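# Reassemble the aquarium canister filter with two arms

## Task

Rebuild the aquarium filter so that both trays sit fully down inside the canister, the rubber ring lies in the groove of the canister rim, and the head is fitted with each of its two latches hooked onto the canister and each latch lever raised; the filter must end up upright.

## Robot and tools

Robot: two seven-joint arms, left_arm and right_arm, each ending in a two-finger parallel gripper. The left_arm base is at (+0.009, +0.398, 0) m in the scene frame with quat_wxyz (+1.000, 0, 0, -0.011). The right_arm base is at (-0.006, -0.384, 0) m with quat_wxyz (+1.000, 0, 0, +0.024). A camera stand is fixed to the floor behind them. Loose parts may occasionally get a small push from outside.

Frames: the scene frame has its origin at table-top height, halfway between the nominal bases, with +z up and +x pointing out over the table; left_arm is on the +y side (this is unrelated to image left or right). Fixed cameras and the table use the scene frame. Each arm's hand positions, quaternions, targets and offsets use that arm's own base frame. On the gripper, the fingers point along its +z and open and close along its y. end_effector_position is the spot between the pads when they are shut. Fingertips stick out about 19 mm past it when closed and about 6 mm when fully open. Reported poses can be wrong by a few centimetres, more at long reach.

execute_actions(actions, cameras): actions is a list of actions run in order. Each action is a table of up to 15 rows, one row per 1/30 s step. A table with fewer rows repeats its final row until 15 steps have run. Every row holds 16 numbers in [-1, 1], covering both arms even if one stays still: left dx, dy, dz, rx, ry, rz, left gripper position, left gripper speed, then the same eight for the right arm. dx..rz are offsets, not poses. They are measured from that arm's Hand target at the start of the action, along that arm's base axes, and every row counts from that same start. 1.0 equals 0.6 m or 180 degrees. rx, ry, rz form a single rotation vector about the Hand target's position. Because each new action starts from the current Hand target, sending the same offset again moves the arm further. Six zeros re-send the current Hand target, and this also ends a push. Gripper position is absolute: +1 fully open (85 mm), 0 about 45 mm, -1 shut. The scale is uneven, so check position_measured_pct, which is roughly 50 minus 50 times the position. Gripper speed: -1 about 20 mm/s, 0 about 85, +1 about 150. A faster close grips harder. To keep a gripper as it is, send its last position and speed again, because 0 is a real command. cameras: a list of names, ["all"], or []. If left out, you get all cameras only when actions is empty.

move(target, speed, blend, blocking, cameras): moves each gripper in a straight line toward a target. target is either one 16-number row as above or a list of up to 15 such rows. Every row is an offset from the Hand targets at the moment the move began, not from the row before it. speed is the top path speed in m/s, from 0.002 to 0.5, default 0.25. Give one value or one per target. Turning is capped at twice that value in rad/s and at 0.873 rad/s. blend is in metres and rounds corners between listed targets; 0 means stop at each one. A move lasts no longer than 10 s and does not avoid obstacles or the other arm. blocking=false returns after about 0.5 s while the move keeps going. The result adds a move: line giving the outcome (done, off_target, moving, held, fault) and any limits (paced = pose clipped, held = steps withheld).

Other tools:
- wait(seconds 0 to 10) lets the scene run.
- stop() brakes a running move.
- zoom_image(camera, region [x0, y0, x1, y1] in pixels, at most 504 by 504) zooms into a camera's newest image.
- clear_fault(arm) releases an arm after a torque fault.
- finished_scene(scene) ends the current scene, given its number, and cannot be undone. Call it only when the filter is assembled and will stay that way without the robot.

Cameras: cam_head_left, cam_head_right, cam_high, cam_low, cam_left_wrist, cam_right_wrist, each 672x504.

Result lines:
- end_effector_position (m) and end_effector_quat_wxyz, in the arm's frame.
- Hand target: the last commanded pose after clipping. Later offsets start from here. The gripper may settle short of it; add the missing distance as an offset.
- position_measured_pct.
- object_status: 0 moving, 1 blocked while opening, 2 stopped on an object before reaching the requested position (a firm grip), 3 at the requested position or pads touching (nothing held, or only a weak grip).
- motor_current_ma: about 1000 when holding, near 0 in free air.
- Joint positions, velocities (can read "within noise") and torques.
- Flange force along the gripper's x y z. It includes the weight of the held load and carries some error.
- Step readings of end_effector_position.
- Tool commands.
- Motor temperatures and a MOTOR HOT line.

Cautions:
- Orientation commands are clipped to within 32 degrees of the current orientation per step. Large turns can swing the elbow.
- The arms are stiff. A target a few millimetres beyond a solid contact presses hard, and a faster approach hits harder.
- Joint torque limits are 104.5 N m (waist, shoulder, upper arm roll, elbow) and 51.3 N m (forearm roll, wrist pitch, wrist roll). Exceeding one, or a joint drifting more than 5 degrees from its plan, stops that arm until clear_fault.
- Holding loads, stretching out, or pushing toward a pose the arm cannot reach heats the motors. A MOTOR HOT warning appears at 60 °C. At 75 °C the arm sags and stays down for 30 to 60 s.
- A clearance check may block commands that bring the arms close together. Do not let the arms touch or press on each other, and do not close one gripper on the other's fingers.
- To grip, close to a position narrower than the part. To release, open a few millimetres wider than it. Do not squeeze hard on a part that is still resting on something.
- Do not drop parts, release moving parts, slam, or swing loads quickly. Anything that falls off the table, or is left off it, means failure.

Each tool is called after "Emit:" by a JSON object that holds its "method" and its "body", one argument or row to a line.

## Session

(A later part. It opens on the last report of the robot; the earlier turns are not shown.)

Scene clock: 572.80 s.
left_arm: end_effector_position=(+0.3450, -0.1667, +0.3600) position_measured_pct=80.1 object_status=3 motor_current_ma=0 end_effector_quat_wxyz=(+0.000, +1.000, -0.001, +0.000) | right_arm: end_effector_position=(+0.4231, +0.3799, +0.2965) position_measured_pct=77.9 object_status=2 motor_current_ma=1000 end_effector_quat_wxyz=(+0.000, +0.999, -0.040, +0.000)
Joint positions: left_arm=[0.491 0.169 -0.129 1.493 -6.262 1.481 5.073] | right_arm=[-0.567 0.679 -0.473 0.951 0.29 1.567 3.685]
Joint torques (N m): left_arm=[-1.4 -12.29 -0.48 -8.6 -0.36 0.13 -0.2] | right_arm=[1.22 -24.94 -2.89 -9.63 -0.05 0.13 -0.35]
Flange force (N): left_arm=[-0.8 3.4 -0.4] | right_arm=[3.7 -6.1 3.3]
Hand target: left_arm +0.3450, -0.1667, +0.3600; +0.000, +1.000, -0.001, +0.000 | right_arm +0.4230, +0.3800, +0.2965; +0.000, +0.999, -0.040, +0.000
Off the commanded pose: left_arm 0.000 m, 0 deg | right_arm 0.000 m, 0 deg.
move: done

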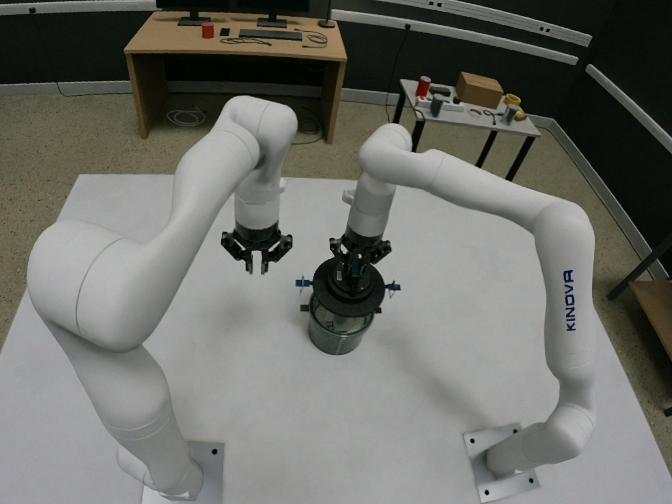

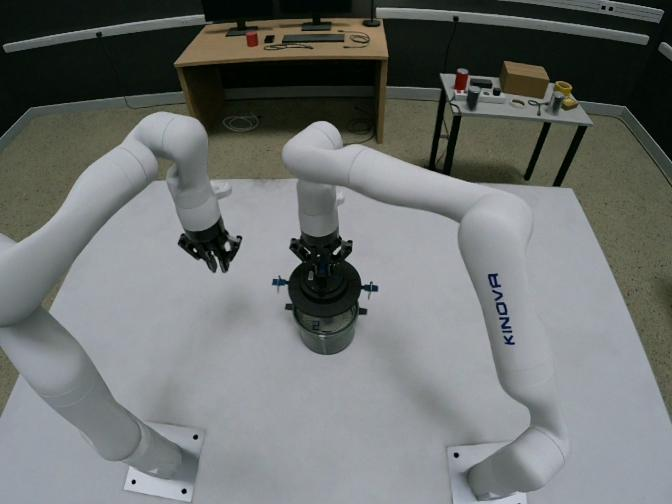

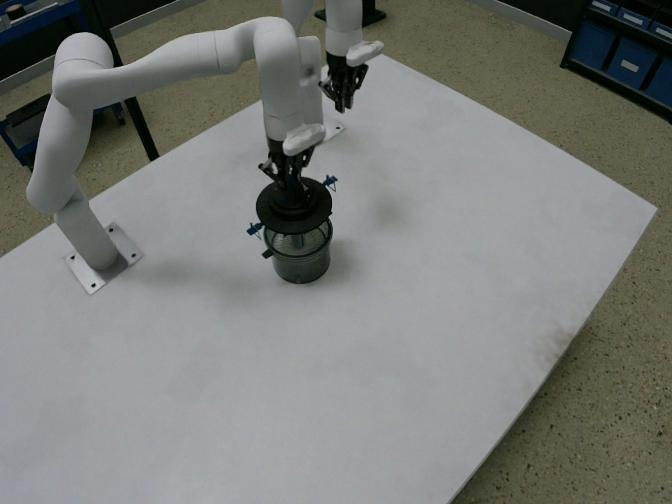

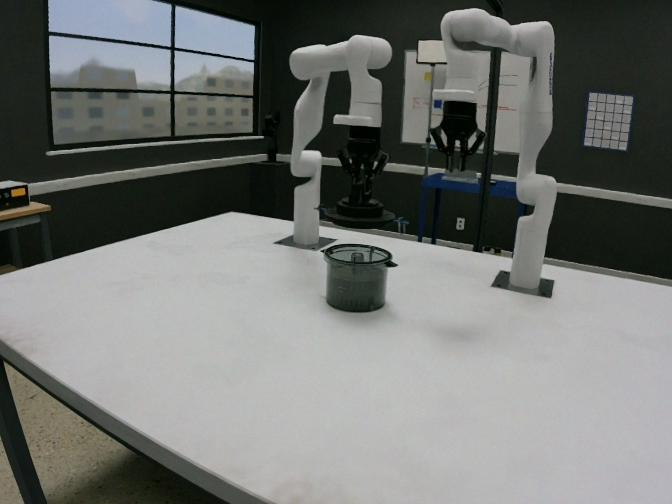

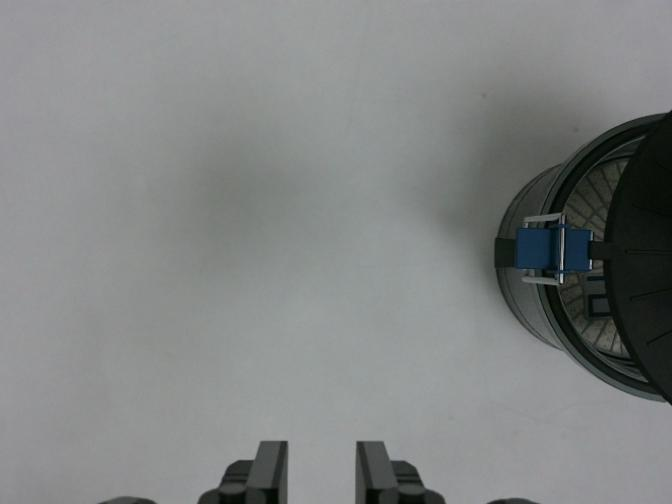

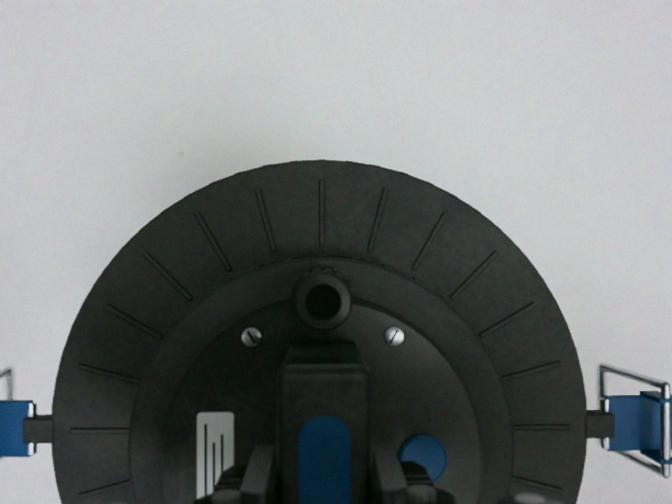

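Emit:
{"method": "move", "body": {
  "target": [
    [0,0,0,0,0,0,-0.6,-1,0,0,-0.12,0,0,0,-0.95,-1]
  ],
  "speed": 0.1,
  "cameras": ["all"]
}}

Emit:
{"method": "zoom_image", "body": {
  "camera": "cam_head_left",
  "region": [290, 260, 400, 360]
}}

Emit:
{"method": "zoom_image", "body": {
  "camera": "cam_head_right",
  "region": [270, 260, 380, 360]
}}

Emit:
{"method": "zoom_image", "body": {
  "camera": "cam_low",
  "region": [300, 210, 420, 320]
}}

Emit:
{"method": "zoom_image", "body": {
  "camera": "cam_high",
  "region": [240, 170, 360, 290]
}}

Emit:
{"method": "zoom_image", "body": {
  "camera": "cam_left_wrist",
  "region": [450, 80, 672, 430]
}}

Scene clock: 578.63 s.
left_arm: end_effector_position=(+0.3450, -0.1667, +0.3600) position_measured_pct=80.1 object_status=3 motor_current_ma=0 end_effector_quat_wxyz=(+0.000, +1.000, -0.001, +0.000) | right_arm: end_effector_position=(+0.4231, +0.3800, +0.2244) position_measured_pct=77.9 object_status=2 motor_current_ma=1000 end_effector_quat_wxyz=(+0.000, +0.999, -0.040, +0.000)
Joint positions: left_arm=[0.491 0.169 -0.129 1.493 -6.262 1.481 5.073] | right_arm=[-0.545 0.711 -0.471 1.131 0.307 1.365 3.655]
Joint torques (N m): left_arm=[-1.38 -12.29 -0.41 -8.53 -0.38 0.13 -0.15] | right_arm=[1.22 -25.15 -3.28 -9.34 -0.08 0.15 -0.33]
Flange force (N): left_arm=[-0.5 3.3 -0.7] | right_arm=[3.3 -5.7 4.7]
Hand target: left_arm +0.3450, -0.1667, +0.3600; +0.000, +1.000, -0.001, +0.000 | right_arm +0.4230, +0.3800, +0.2245; +0.000, +0.999, -0.040, +0.000
Off the commanded pose: left_arm 0.000 m, 0 deg | right_arm 0.000 m, 0 deg.
move: done

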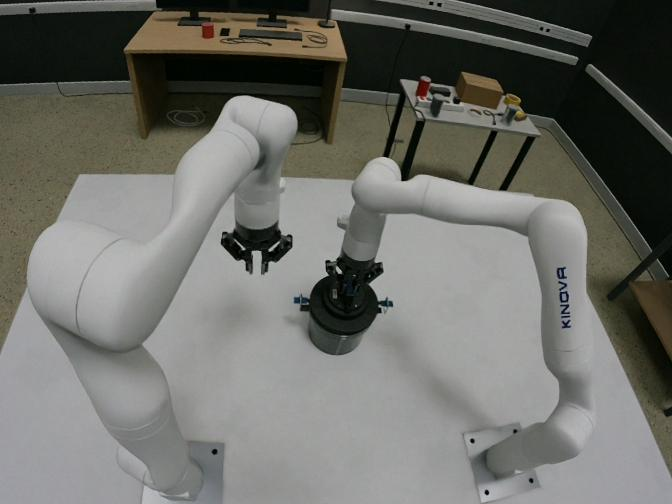

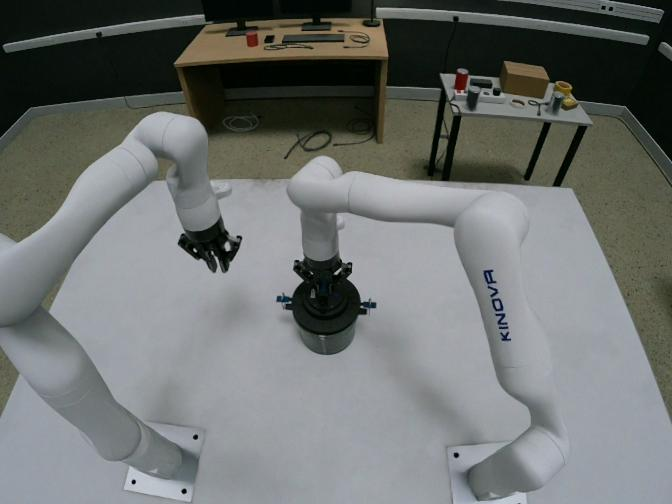

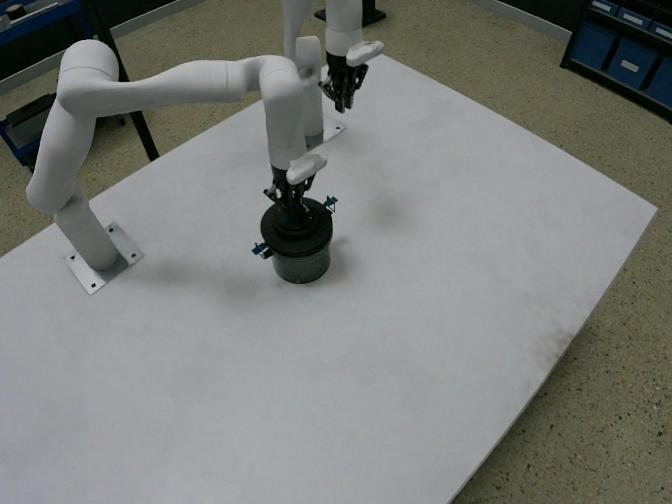

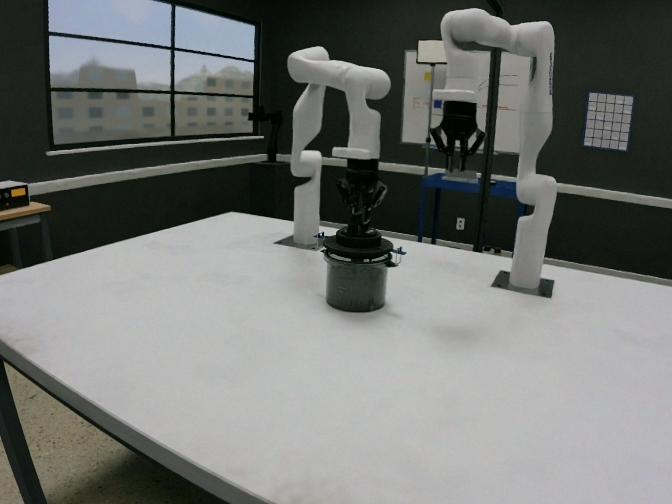

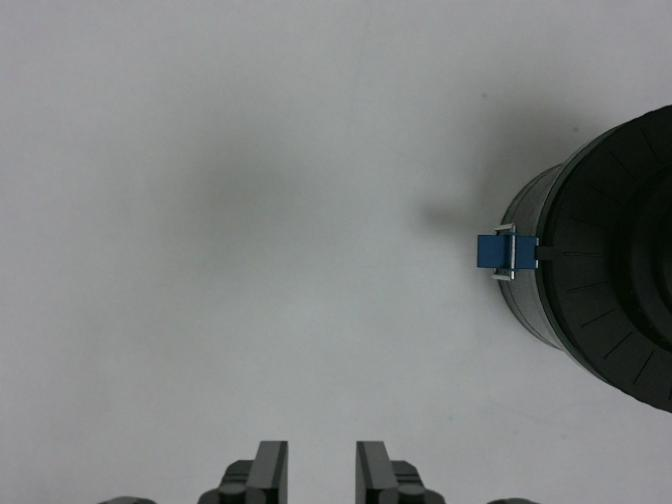

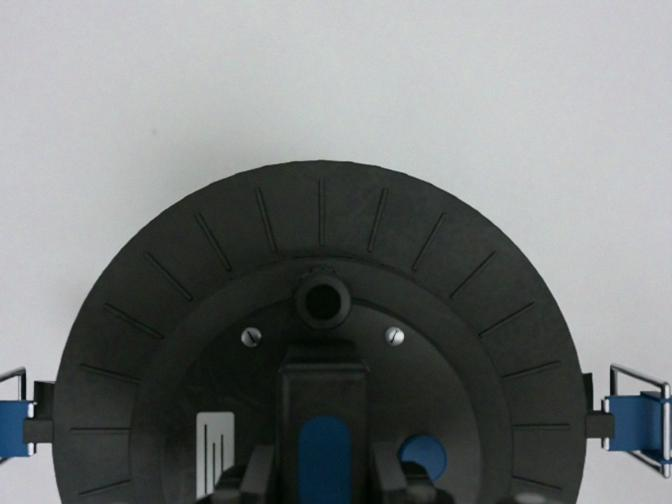

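Scaled by 4.582 from the camera's 672x504 image, which has a finer 960x720 frame.

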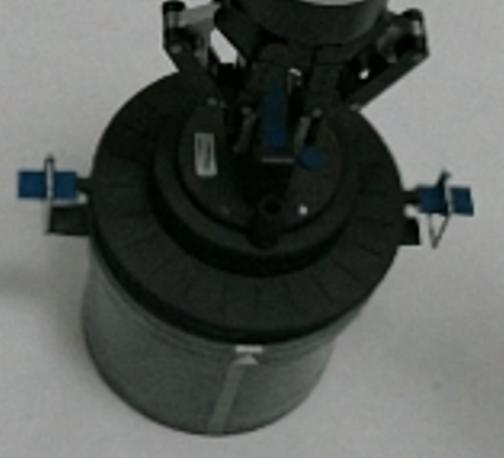

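Scaled by 4.582 from the camera's 672x504 image, which has a finer 960x720 frame.

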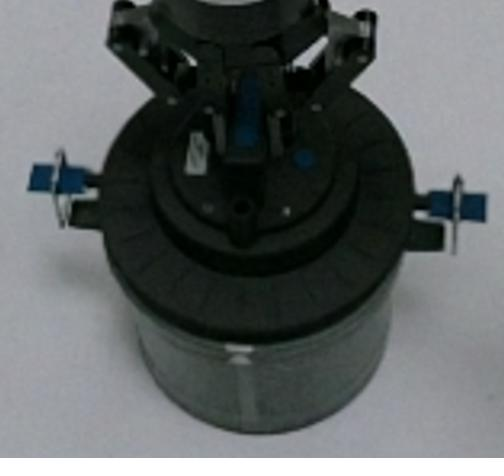

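Scaled by 4.200 from the camera's 672x504 image, which has a finer 960x720 frame.

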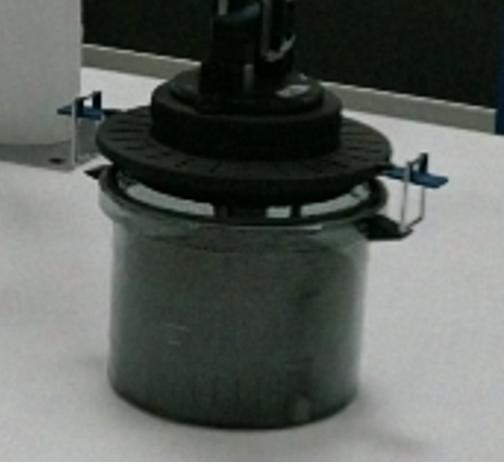

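Scaled by 4.200 from the camera's 672x504 image, which has a finer 960x720 frame.

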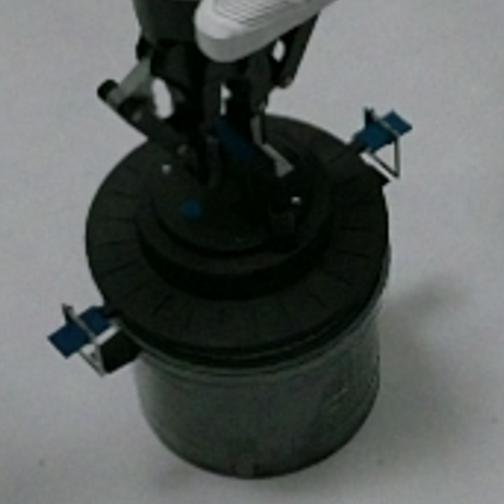

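Scaled by 1.440.

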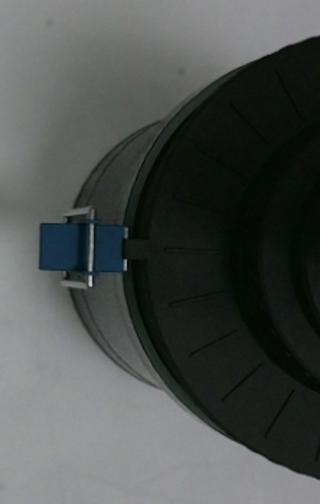

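Emit:
{"method": "zoom_image", "body": {
  "camera": "cam_right_wrist",
  "region": [0, 350, 80, 470]
}}

Emit:
{"method": "zoom_image", "body": {
  "camera": "cam_right_wrist",
  "region": [560, 350, 640, 470]
}}

Scaled by 4.200.

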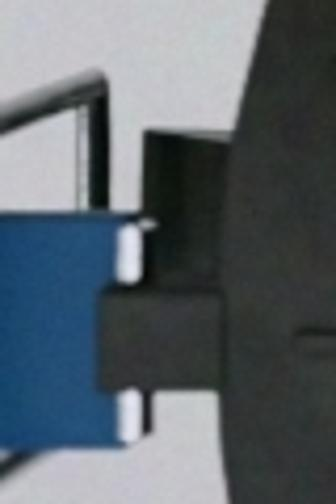

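Scaled by 4.200.

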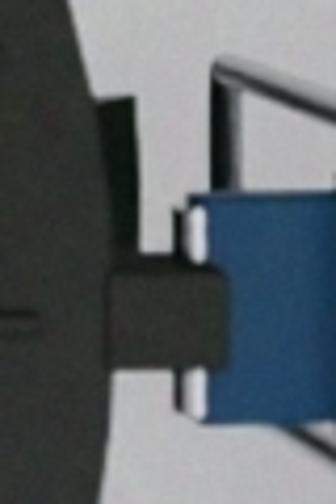

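Emit:
{"method": "move", "body": {
  "target": [
    [0,0,0,0,0,0,-0.6,-1,0.004,0.0038,-0.02,0,0,0.0022,-0.95,-1]
  ],
  "speed": 0.05,
  "cameras": ["cam_right_wrist","cam_left_wrist"]
}}

Emit:
{"method": "zoom_image", "body": {
  "camera": "cam_right_wrist",
  "region": [0, 350, 80, 470]
}}

Emit:
{"method": "zoom_image", "body": {
  "camera": "cam_right_wrist",
  "region": [560, 350, 640, 470]
}}

Emit:
{"method": "zoom_image", "body": {
  "camera": "cam_left_wrist",
  "region": [450, 80, 672, 430]
}}

Scene clock: 593.53 s.
left_arm: end_effector_position=(+0.3450, -0.1667, +0.3600) position_measured_pct=80.1 object_status=3 motor_current_ma=0 end_effector_quat_wxyz=(+0.000, +1.000, -0.001, +0.000) | right_arm: end_effector_position=(+0.4254, +0.3822, +0.2125) position_measured_pct=77.9 object_status=2 motor_current_ma=1000 end_effector_quat_wxyz=(+0.000, +0.999, -0.037, +0.000)
Joint positions: left_arm=[0.491 0.169 -0.129 1.493 -6.262 1.481 5.073] | right_arm=[-0.546 0.728 -0.47 1.14 0.315 1.341 3.657]
Joint torques (N m): left_arm=[-1.46 -12.31 -0.46 -8.53 -0.37 0.11 -0.18] | right_arm=[1.45 -24.96 -3.11 -9.41 0.14 -0.17 -0.31]
Flange force (N): left_arm=[-0.6 3.5 -0.7] | right_arm=[2.3 -5.3 3.9]
Hand target: left_arm +0.3450, -0.1667, +0.3600; +0.000, +1.000, -0.001, +0.000 | right_arm +0.4254, +0.3822, +0.2125; +0.000, +0.999, -0.037, +0.000
Off the commanded pose: left_arm 0.000 m, 0 deg | right_arm 0.000 m, 0 deg.
move: done
Images, in order (width x height): cam_left_wrist 672x504, cam_right_wrist 672x504.

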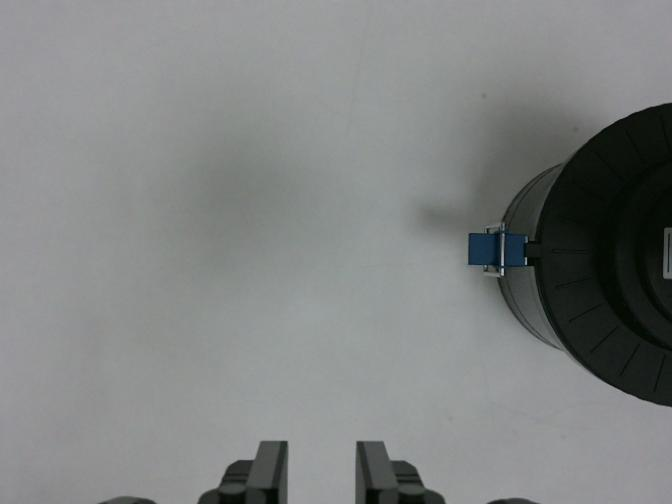

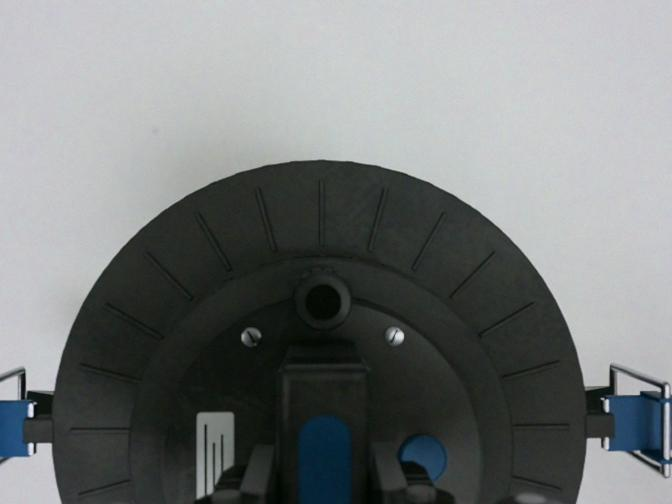

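Scaled by 4.200.

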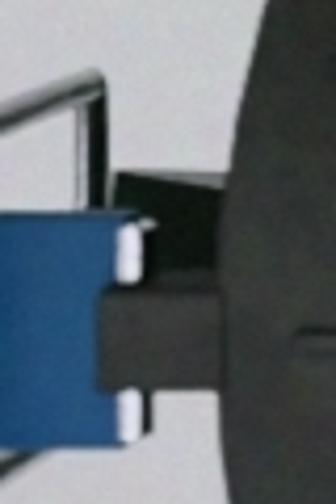

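Scaled by 4.200.

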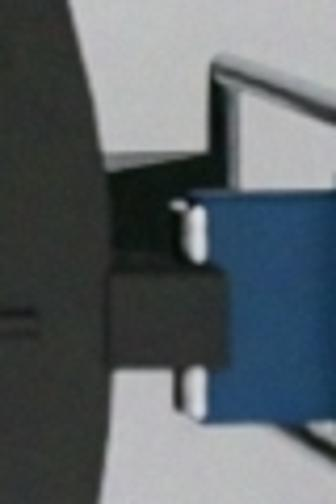

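Scaled by 1.440.

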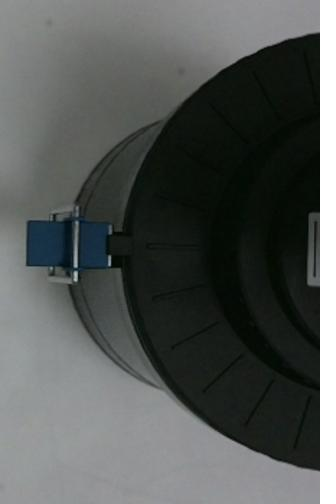

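Emit:
{"method": "move", "body": {
  "target": [
    [0,0,0,0,0,0,-0.6,-1,0,0,-0.0055,0,0,0,-0.95,-1]
  ],
  "speed": 0.03
}}

Emit:
{"method": "move", "body": {
  "target": [
    [0,0,0,0,0,0,-0.6,-1,0,0,-0.0033,0,0,0,-0.95,-1]
  ],
  "speed": 0.02
}}

Emit:
{"method": "move", "body": {
  "target": [
    [0,0,0,0,0,0,-0.6,-1,0,0,-0.0017,0,0,0,-0.95,-1]
  ],
  "speed": 0.02
}}

Scene clock: 598.60 s.
left_arm: end_effector_position=(+0.3450, -0.1667, +0.3600) position_measured_pct=80.1 object_status=3 motor_current_ma=0 end_effector_quat_wxyz=(+0.000, +1.000, -0.001, +0.000) | right_arm: end_effector_position=(+0.4254, +0.3821, +0.2089) position_measured_pct=77.9 object_status=2 motor_current_ma=1000 end_effector_quat_wxyz=(+0.000, +0.999, -0.037, +0.000)
Joint positions: left_arm=[0.491 0.169 -0.129 1.493 -6.262 1.481 5.073] | right_arm=[-0.545 0.73 -0.469 1.147 0.316 1.332 3.656]
Joint torques (N m): left_arm=[-1.4 -12.28 -0.48 -8.49 -0.37 0.15 -0.17] | right_arm=[1.37 -24.96 -3.16 -9.14 0.04 0.12 -0.34]
Flange force (N): left_arm=[-0.5 3.4 -0.7] | right_arm=[2.8 -5.4 4.3]
Hand target: left_arm +0.3450, -0.1667, +0.3600; +0.000, +1.000, -0.001, +0.000 | right_arm +0.4254, +0.3823, +0.2092; +0.000, +0.999, -0.037, +0.000
Off the commanded pose: left_arm 0.000 m, 0 deg | right_arm 0.000 m, 0 deg.
move: done

Scene clock: 599.30 s.
left_arm: end_effector_position=(+0.3450, -0.1667, +0.3600) position_measured_pct=80.1 object_status=3 motor_current_ma=0 end_effector_quat_wxyz=(+0.000, +1.000, -0.001, +0.000) | right_arm: end_effector_position=(+0.4254, +0.3822, +0.2072) position_measured_pct=77.9 object_status=2 motor_current_ma=1000 end_effector_quat_wxyz=(+0.000, +0.999, -0.037, +0.000)
Joint positions: left_arm=[0.491 0.169 -0.129 1.493 -6.262 1.481 5.073] | right_arm=[-0.545 0.732 -0.469 1.15 0.316 1.327 3.655]
Joint torques (N m): left_arm=[-1.36 -12.29 -0.48 -8.46 -0.35 0.16 -0.15] | right_arm=[1.12 -22.52 -2.98 -8.9 0.22 -0.85 -0.32]
Flange force (N): left_arm=[-0.4 3.3 -0.8] | right_arm=[1.0 -3.0 -0.6]
Hand target: left_arm +0.3450, -0.1667, +0.3600; +0.000, +1.000, -0.001, +0.000 | right_arm +0.4254, +0.3822, +0.2072; +0.000, +0.999, -0.037, +0.000
Off the commanded pose: left_arm 0.000 m, 0 deg | right_arm 0.000 m, 0 deg.
move: done

Scene clock: 600.00 s.
left_arm: end_effector_position=(+0.3450, -0.1667, +0.3600) position_measured_pct=80.1 object_status=3 motor_current_ma=0 end_effector_quat_wxyz=(+0.000, +1.000, -0.001, +0.000) | right_arm: end_effector_position=(+0.4254, +0.3822, +0.2062) position_measured_pct=77.9 object_status=2 motor_current_ma=1000 end_effector_quat_wxyz=(+0.000, +0.999, -0.037, +0.000)
Joint positions: left_arm=[0.491 0.169 -0.129 1.493 -6.262 1.481 5.073] | right_arm=[-0.545 0.732 -0.469 1.152 0.317 1.325 3.655]
Joint torques (N m): left_arm=[-1.41 -12.31 -0.46 -8.48 -0.36 0.12 -0.15] | right_arm=[0.8 -18.51 -2.51 -7.14 0.26 -1.06 -0.34]
Flange force (N): left_arm=[-0.4 3.4 -0.8] | right_arm=[0.5 -1.6 -7.6]
Hand target: left_arm +0.3450, -0.1667, +0.3600; +0.000, +1.000, -0.001, +0.000 | right_arm +0.4254, +0.3822, +0.2062; +0.000, +0.999, -0.037, +0.000
Off the commanded pose: left_arm 0.000 m, 0 deg | right_arm 0.000 m, 0 deg.
move: done

Emit:
{"method": "move", "body": {
  "target": [
    [0.025,0.111,-0.1,-0.3849,-0.3849,-0.3849,-0.6,-1,0,0,-0.0017,0,0,0,-0.95,-1],
    [0.0733,0.05,-0.2,0,0.707,0.707,0.0,-0.5,0,0,-0.002,0,0,0,-0.95,-1],
    [0.0733,0.0111,-0.3525,0,0.707,0.707,0.0,-0.5,0,0,-0.002,0,0,0,-0.95,-1]
  ],
  "speed": [0.4,0.4,0.2],
  "cameras": ["all"]
}}

Scene clock: 615.67 s.
left_arm: end_effector_position=(+0.3890, -0.1600, +0.1485) position_measured_pct=49.8 object_status=3 motor_current_ma=0 end_effector_quat_wxyz=(+0.000, +0.001, +0.707, -0.707) | right_arm: end_effector_position=(+0.4254, +0.3823, +0.2050) position_measured_pct=77.9 object_status=2 motor_current_ma=1000 end_effector_quat_wxyz=(+0.000, +0.999, -0.037, +0.000)
Joint positions: left_arm=[-0.324 1.143 -0.147 1.889 -5.087 1.738 0.055] | right_arm=[-0.545 0.733 -0.468 1.155 0.317 1.322 3.654]
Joint torques (N m): left_arm=[-1.41 -17.92 1.52 0.26 -0.2 3.08 -0.11] | right_arm=[-0.12 -9.33 -1.81 -4.22 0.35 -2.93 -0.38]
Flange force (N): left_arm=[-2.0 -1.0 3.2] | right_arm=[-1.8 3.2 -25.1]
Hand target: left_arm +0.3890, -0.1600, +0.1485; +0.000, +0.001, +0.707, -0.707 | right_arm +0.4254, +0.3823, +0.2050; +0.000, +0.999, -0.037, +0.000
Off the commanded pose: left_arm 0.000 m, 0 deg | right_arm 0.000 m, 0 deg.
move: done

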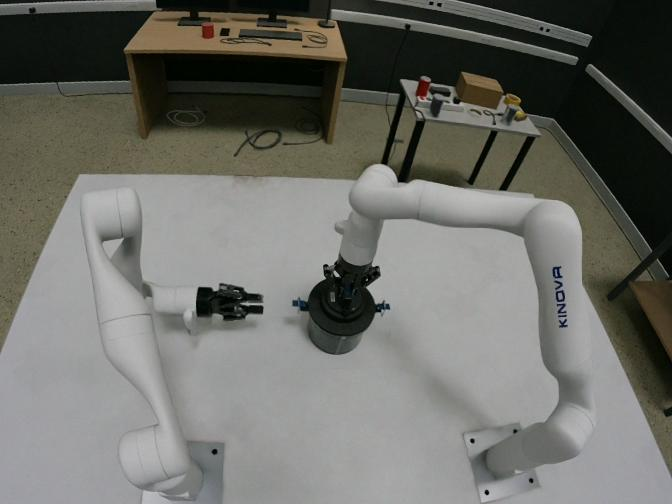

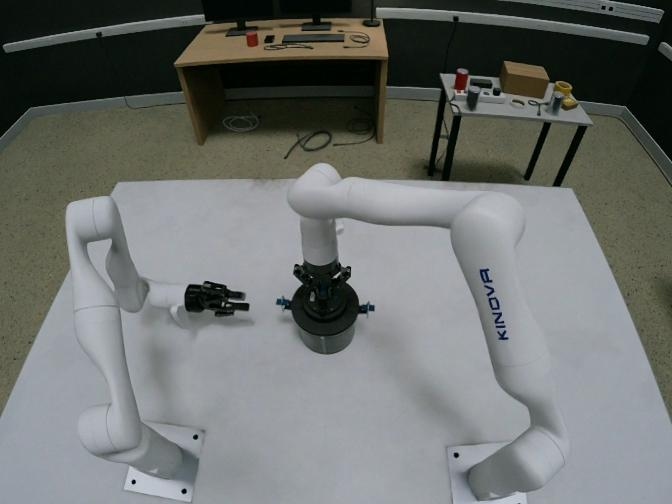

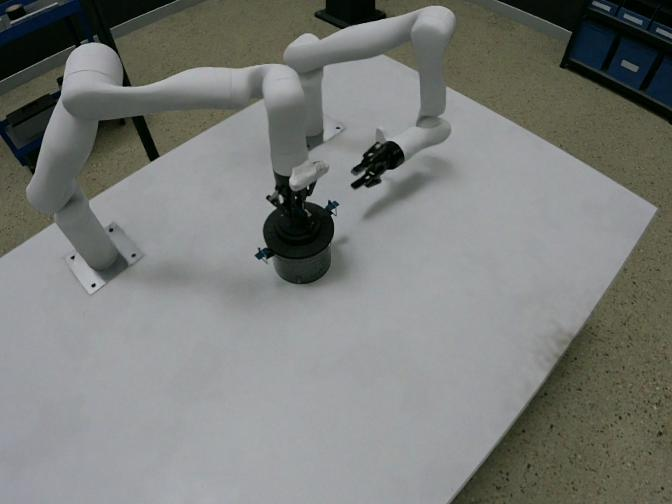

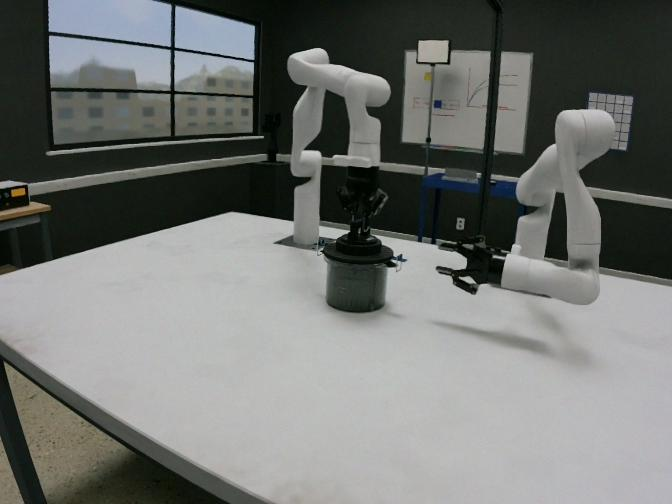

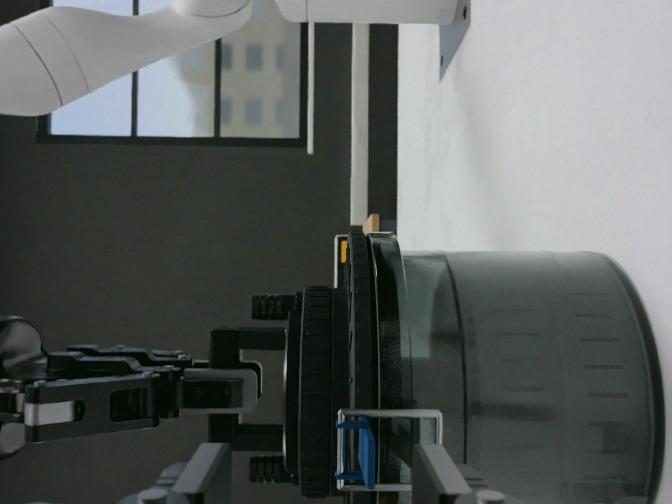

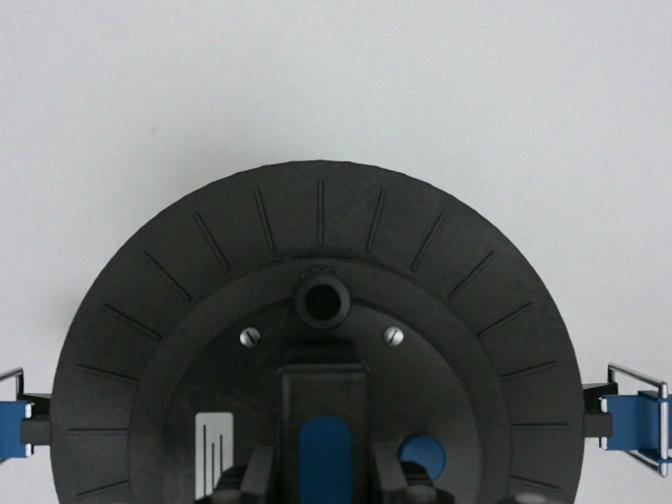

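Emit:
{"method": "move", "body": {
  "target": [
    [0,-0.1342,0,0,0,0,0.0,-0.5,0,0,0,0,0,0,-0.95,-1],
    [0,-0.1542,0.0017,0,0,0,0.0,-0.5,0,0,0,0,0,0,-0.95,-1]
  ],
  "speed": [0.15,0.03],
  "cameras": ["cam_low","cam_left_wrist","cam_head_right","cam_right_wrist"]
}}

Emit:
{"method": "zoom_image", "body": {
  "camera": "cam_low",
  "region": [370, 230, 430, 280]
}}

Emit:
{"method": "zoom_image", "body": {
  "camera": "cam_head_right",
  "region": [250, 270, 320, 330]
}}

Scene clock: 623.40 s.
left_arm: end_effector_position=(+0.3890, -0.2525, +0.1495) position_measured_pct=49.8 object_status=3 motor_current_ma=0 end_effector_quat_wxyz=(+0.000, +0.001, +0.707, -0.707) | right_arm: end_effector_position=(+0.4254, +0.3822, +0.2050) position_measured_pct=77.9 object_status=2 motor_current_ma=1000 end_effector_quat_wxyz=(+0.000, +0.999, -0.037, +0.000)
Joint positions: left_arm=[-0.169 1.132 -0.059 1.971 -4.905 1.631 0.027] | right_arm=[-0.545 0.733 -0.468 1.155 0.317 1.322 3.654]
Joint torques (N m): left_arm=[-0.98 -17.98 2.75 0.39 -0.17 3.21 -0.12] | right_arm=[-0.12 -10.1 -1.88 -4.58 0.33 -2.85 -0.43]
Flange force (N): left_arm=[-1.2 -0.2 2.3] | right_arm=[-1.8 3.3 -23.6]
Hand target: left_arm +0.3890, -0.2525, +0.1495; +0.000, +0.001, +0.707, -0.707 | right_arm +0.4254, +0.3822, +0.2050; +0.000, +0.999, -0.037, +0.000
Off the commanded pose: left_arm 0.000 m, 0 deg | right_arm 0.000 m, 0 deg.
move: done
Images, in order (width x height): cam_head_right 672x504, cam_low 672x504, cam_left_wrist 672x504, cam_right_wrist 672x504.

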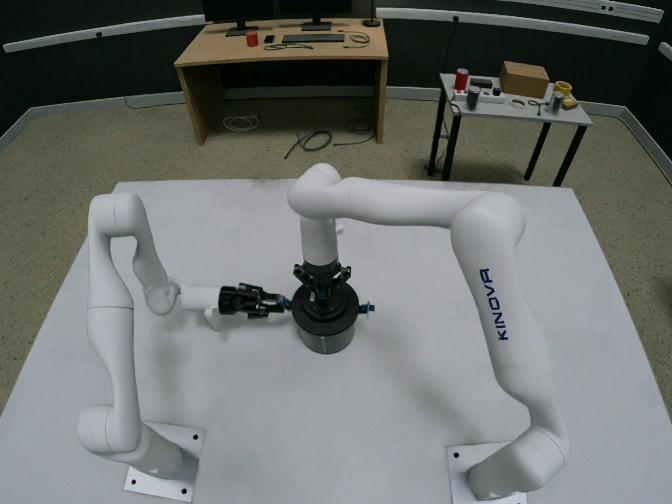

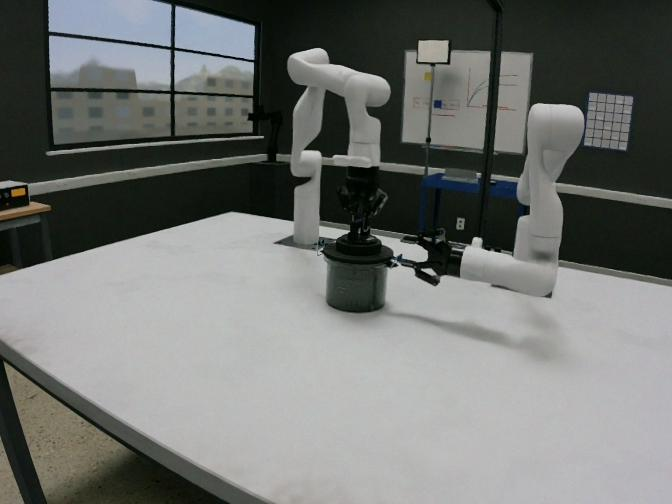

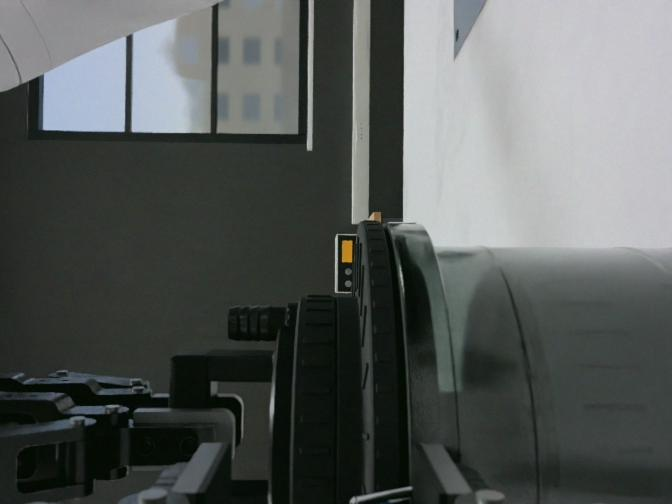

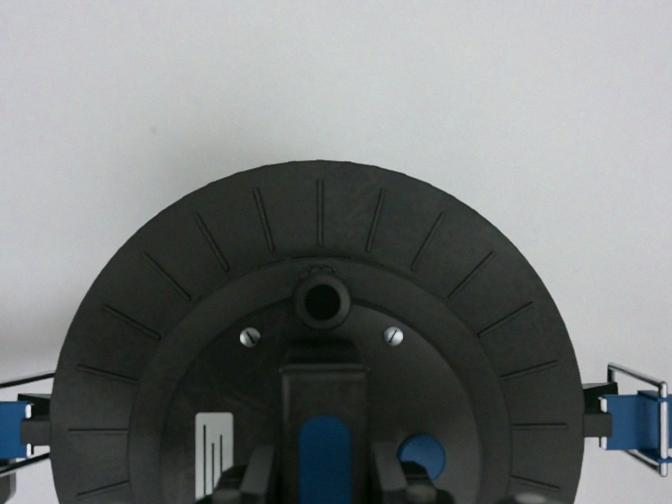

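Scaled by 8.400 from the camera's 672x504 image, which has a finer 960x720 frame.

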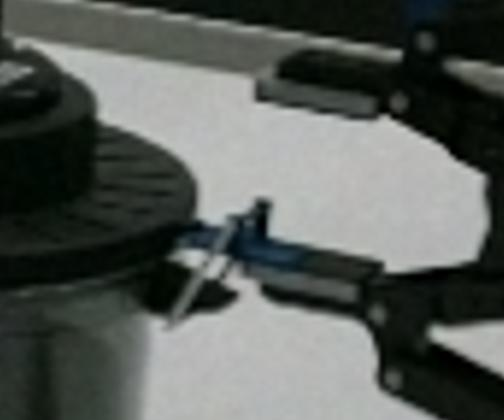

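Scaled by 7.200 from the camera's 672x504 image, which has a finer 960x720 frame.

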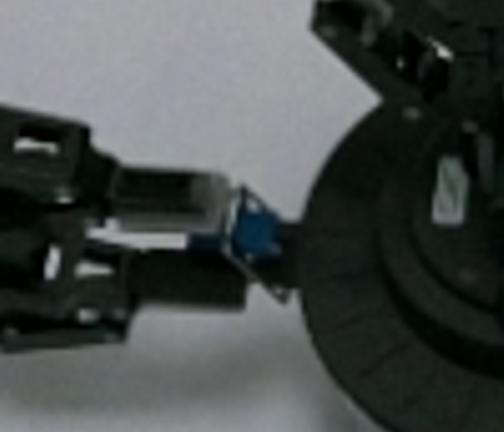

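Emit:
{"method": "move", "body": {
  "target": [
    [0,0.0008,0.0108,0,0,0,0.0,-0.5,0,0,-0.001,0,0,0,-0.95,-1],
    [0,-0.0012,0.0217,0,0,0,0.0,-0.5,0,0,-0.001,0,0,0,-0.95,-1]
  ],
  "speed": 0.03,
  "blend": [0.002,0],
  "cameras": ["cam_low","cam_head_right"]
}}

Emit:
{"method": "zoom_image", "body": {
  "camera": "cam_low",
  "region": [370, 230, 430, 280]
}}

Scene clock: 627.60 s.
left_arm: end_effector_position=(+0.3890, -0.2532, +0.1624) position_measured_pct=49.8 object_status=3 motor_current_ma=0 end_effector_quat_wxyz=(+0.000, +0.001, +0.707, -0.707) | right_arm: end_effector_position=(+0.4255, +0.3822, +0.2044) position_measured_pct=77.9 object_status=2 motor_current_ma=1000 end_effector_quat_wxyz=(+0.000, +0.999, -0.037, +0.000)
Joint positions: left_arm=[-0.168 1.098 -0.059 1.985 -4.904 1.634 0.047] | right_arm=[-0.545 0.734 -0.468 1.156 0.318 1.32 3.654]
Joint torques (N m): left_arm=[4.43 -28.9 16.62 3.29 -0.97 14.85 -0.28] | right_arm=[-2.99 -2.44 -2.91 -1.54 -0.76 -4.05 -0.65]
Flange force (N): left_arm=[-4.5 34.0 -8.8] | right_arm=[0.1 9.2 -37.6]
Hand target: left_arm +0.3890, -0.2532, +0.1625; +0.000, +0.001, +0.707, -0.707 | right_arm +0.4254, +0.3822, +0.2044; +0.000, +0.999, -0.037, +0.000
Off the commanded pose: left_arm 0.000 m, 0 deg | right_arm 0.000 m, 0 deg.
move: done
Images, in order (width x height): cam_head_right 672x504, cam_low 672x504.

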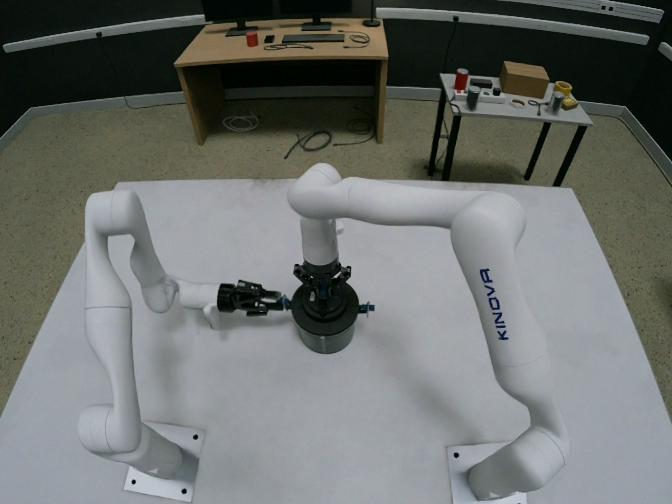

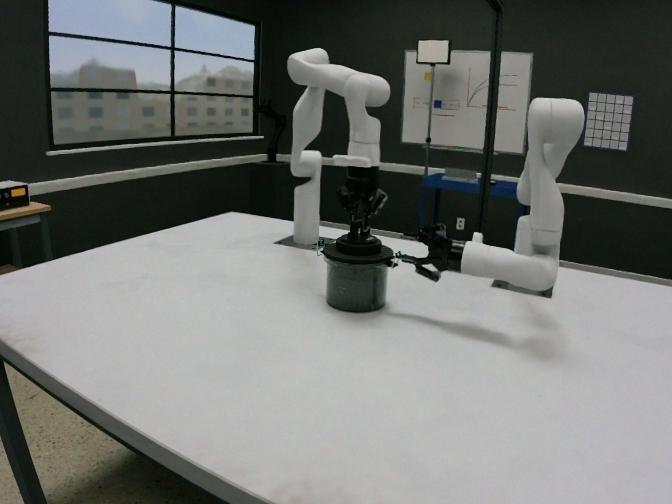

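Scaled by 8.400 from the camera's 672x504 image, which has a finer 960x720 frame.

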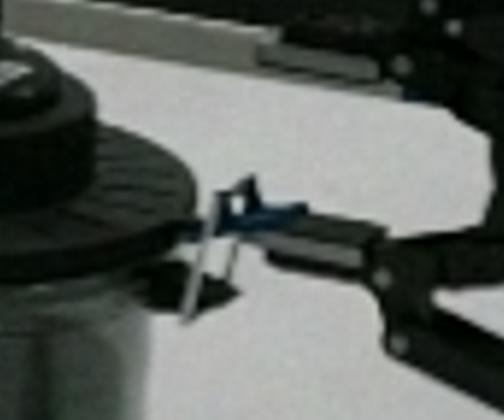

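Emit:
{"method": "move", "body": {
  "target": [
    [0,-0.0021,0.0083,0,0,0,0.0,-0.5,0,0,-0.0005,0,0,0,-0.95,-1]
  ],
  "speed": 0.03,
  "cameras": ["cam_low","cam_head_right"]
}}

Emit:
{"method": "zoom_image", "body": {
  "camera": "cam_low",
  "region": [370, 230, 430, 280]
}}

Emit:
{"method": "zoom_image", "body": {
  "camera": "cam_head_right",
  "region": [250, 270, 320, 330]
}}

Scene clock: 630.80 s.
left_arm: end_effector_position=(+0.3890, -0.2545, +0.1676) position_measured_pct=49.8 object_status=3 motor_current_ma=0 end_effector_quat_wxyz=(+0.000, +0.001, +0.707, -0.707) | right_arm: end_effector_position=(+0.4254, +0.3822, +0.2040) position_measured_pct=77.9 object_status=2 motor_current_ma=1000 end_effector_quat_wxyz=(+0.000, +0.999, -0.037, +0.000)
Joint positions: left_arm=[-0.165 1.085 -0.058 1.991 -4.902 1.634 0.054] | right_arm=[-0.545 0.734 -0.468 1.156 0.318 1.319 3.654]
Joint torques (N m): left_arm=[-1.32 -17.81 2.25 0.15 -0.21 3.11 -0.11] | right_arm=[3.12 -18.11 -0.9 -4.09 0.44 1.21 -0.34]
Flange force (N): left_arm=[-1.5 -0.2 3.5] | right_arm=[4.4 -11.6 -8.5]
Hand target: left_arm +0.3890, -0.2545, +0.1675; +0.000, +0.001, +0.707, -0.707 | right_arm +0.4254, +0.3822, +0.2041; +0.000, +0.999, -0.037, +0.000
Off the commanded pose: left_arm 0.000 m, 0 deg | right_arm 0.000 m, 0 deg.
move: done
Images, in order (width x height): cam_head_right 672x504, cam_low 672x504.

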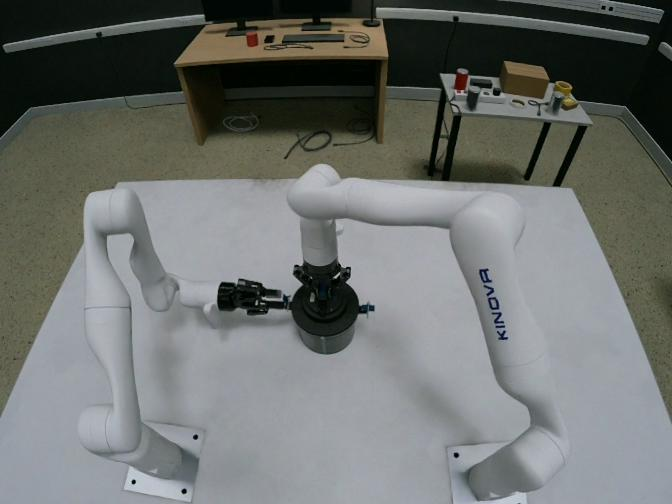

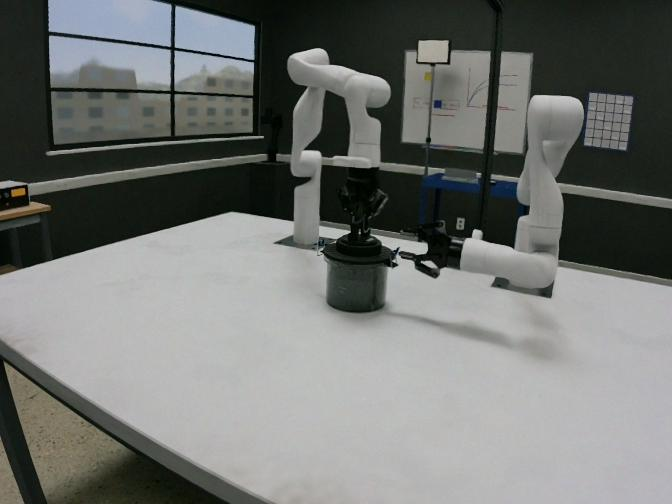

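Scaled by 8.400 from the camera's 672x504 image, which has a finer 960x720 frame.

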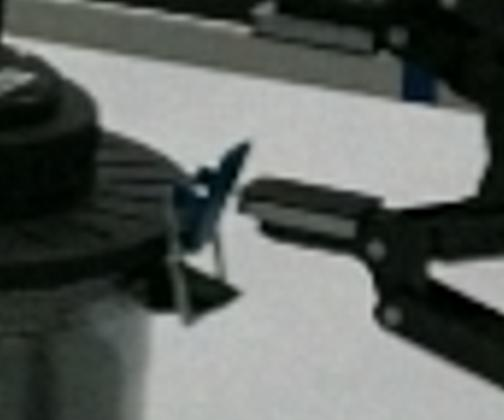

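Scaled by 7.200 from the camera's 672x504 image, which has a finer 960x720 frame.

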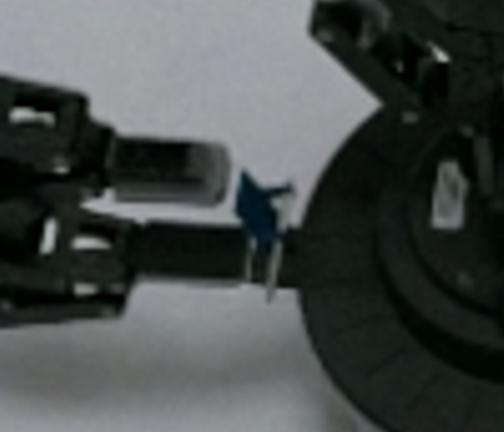

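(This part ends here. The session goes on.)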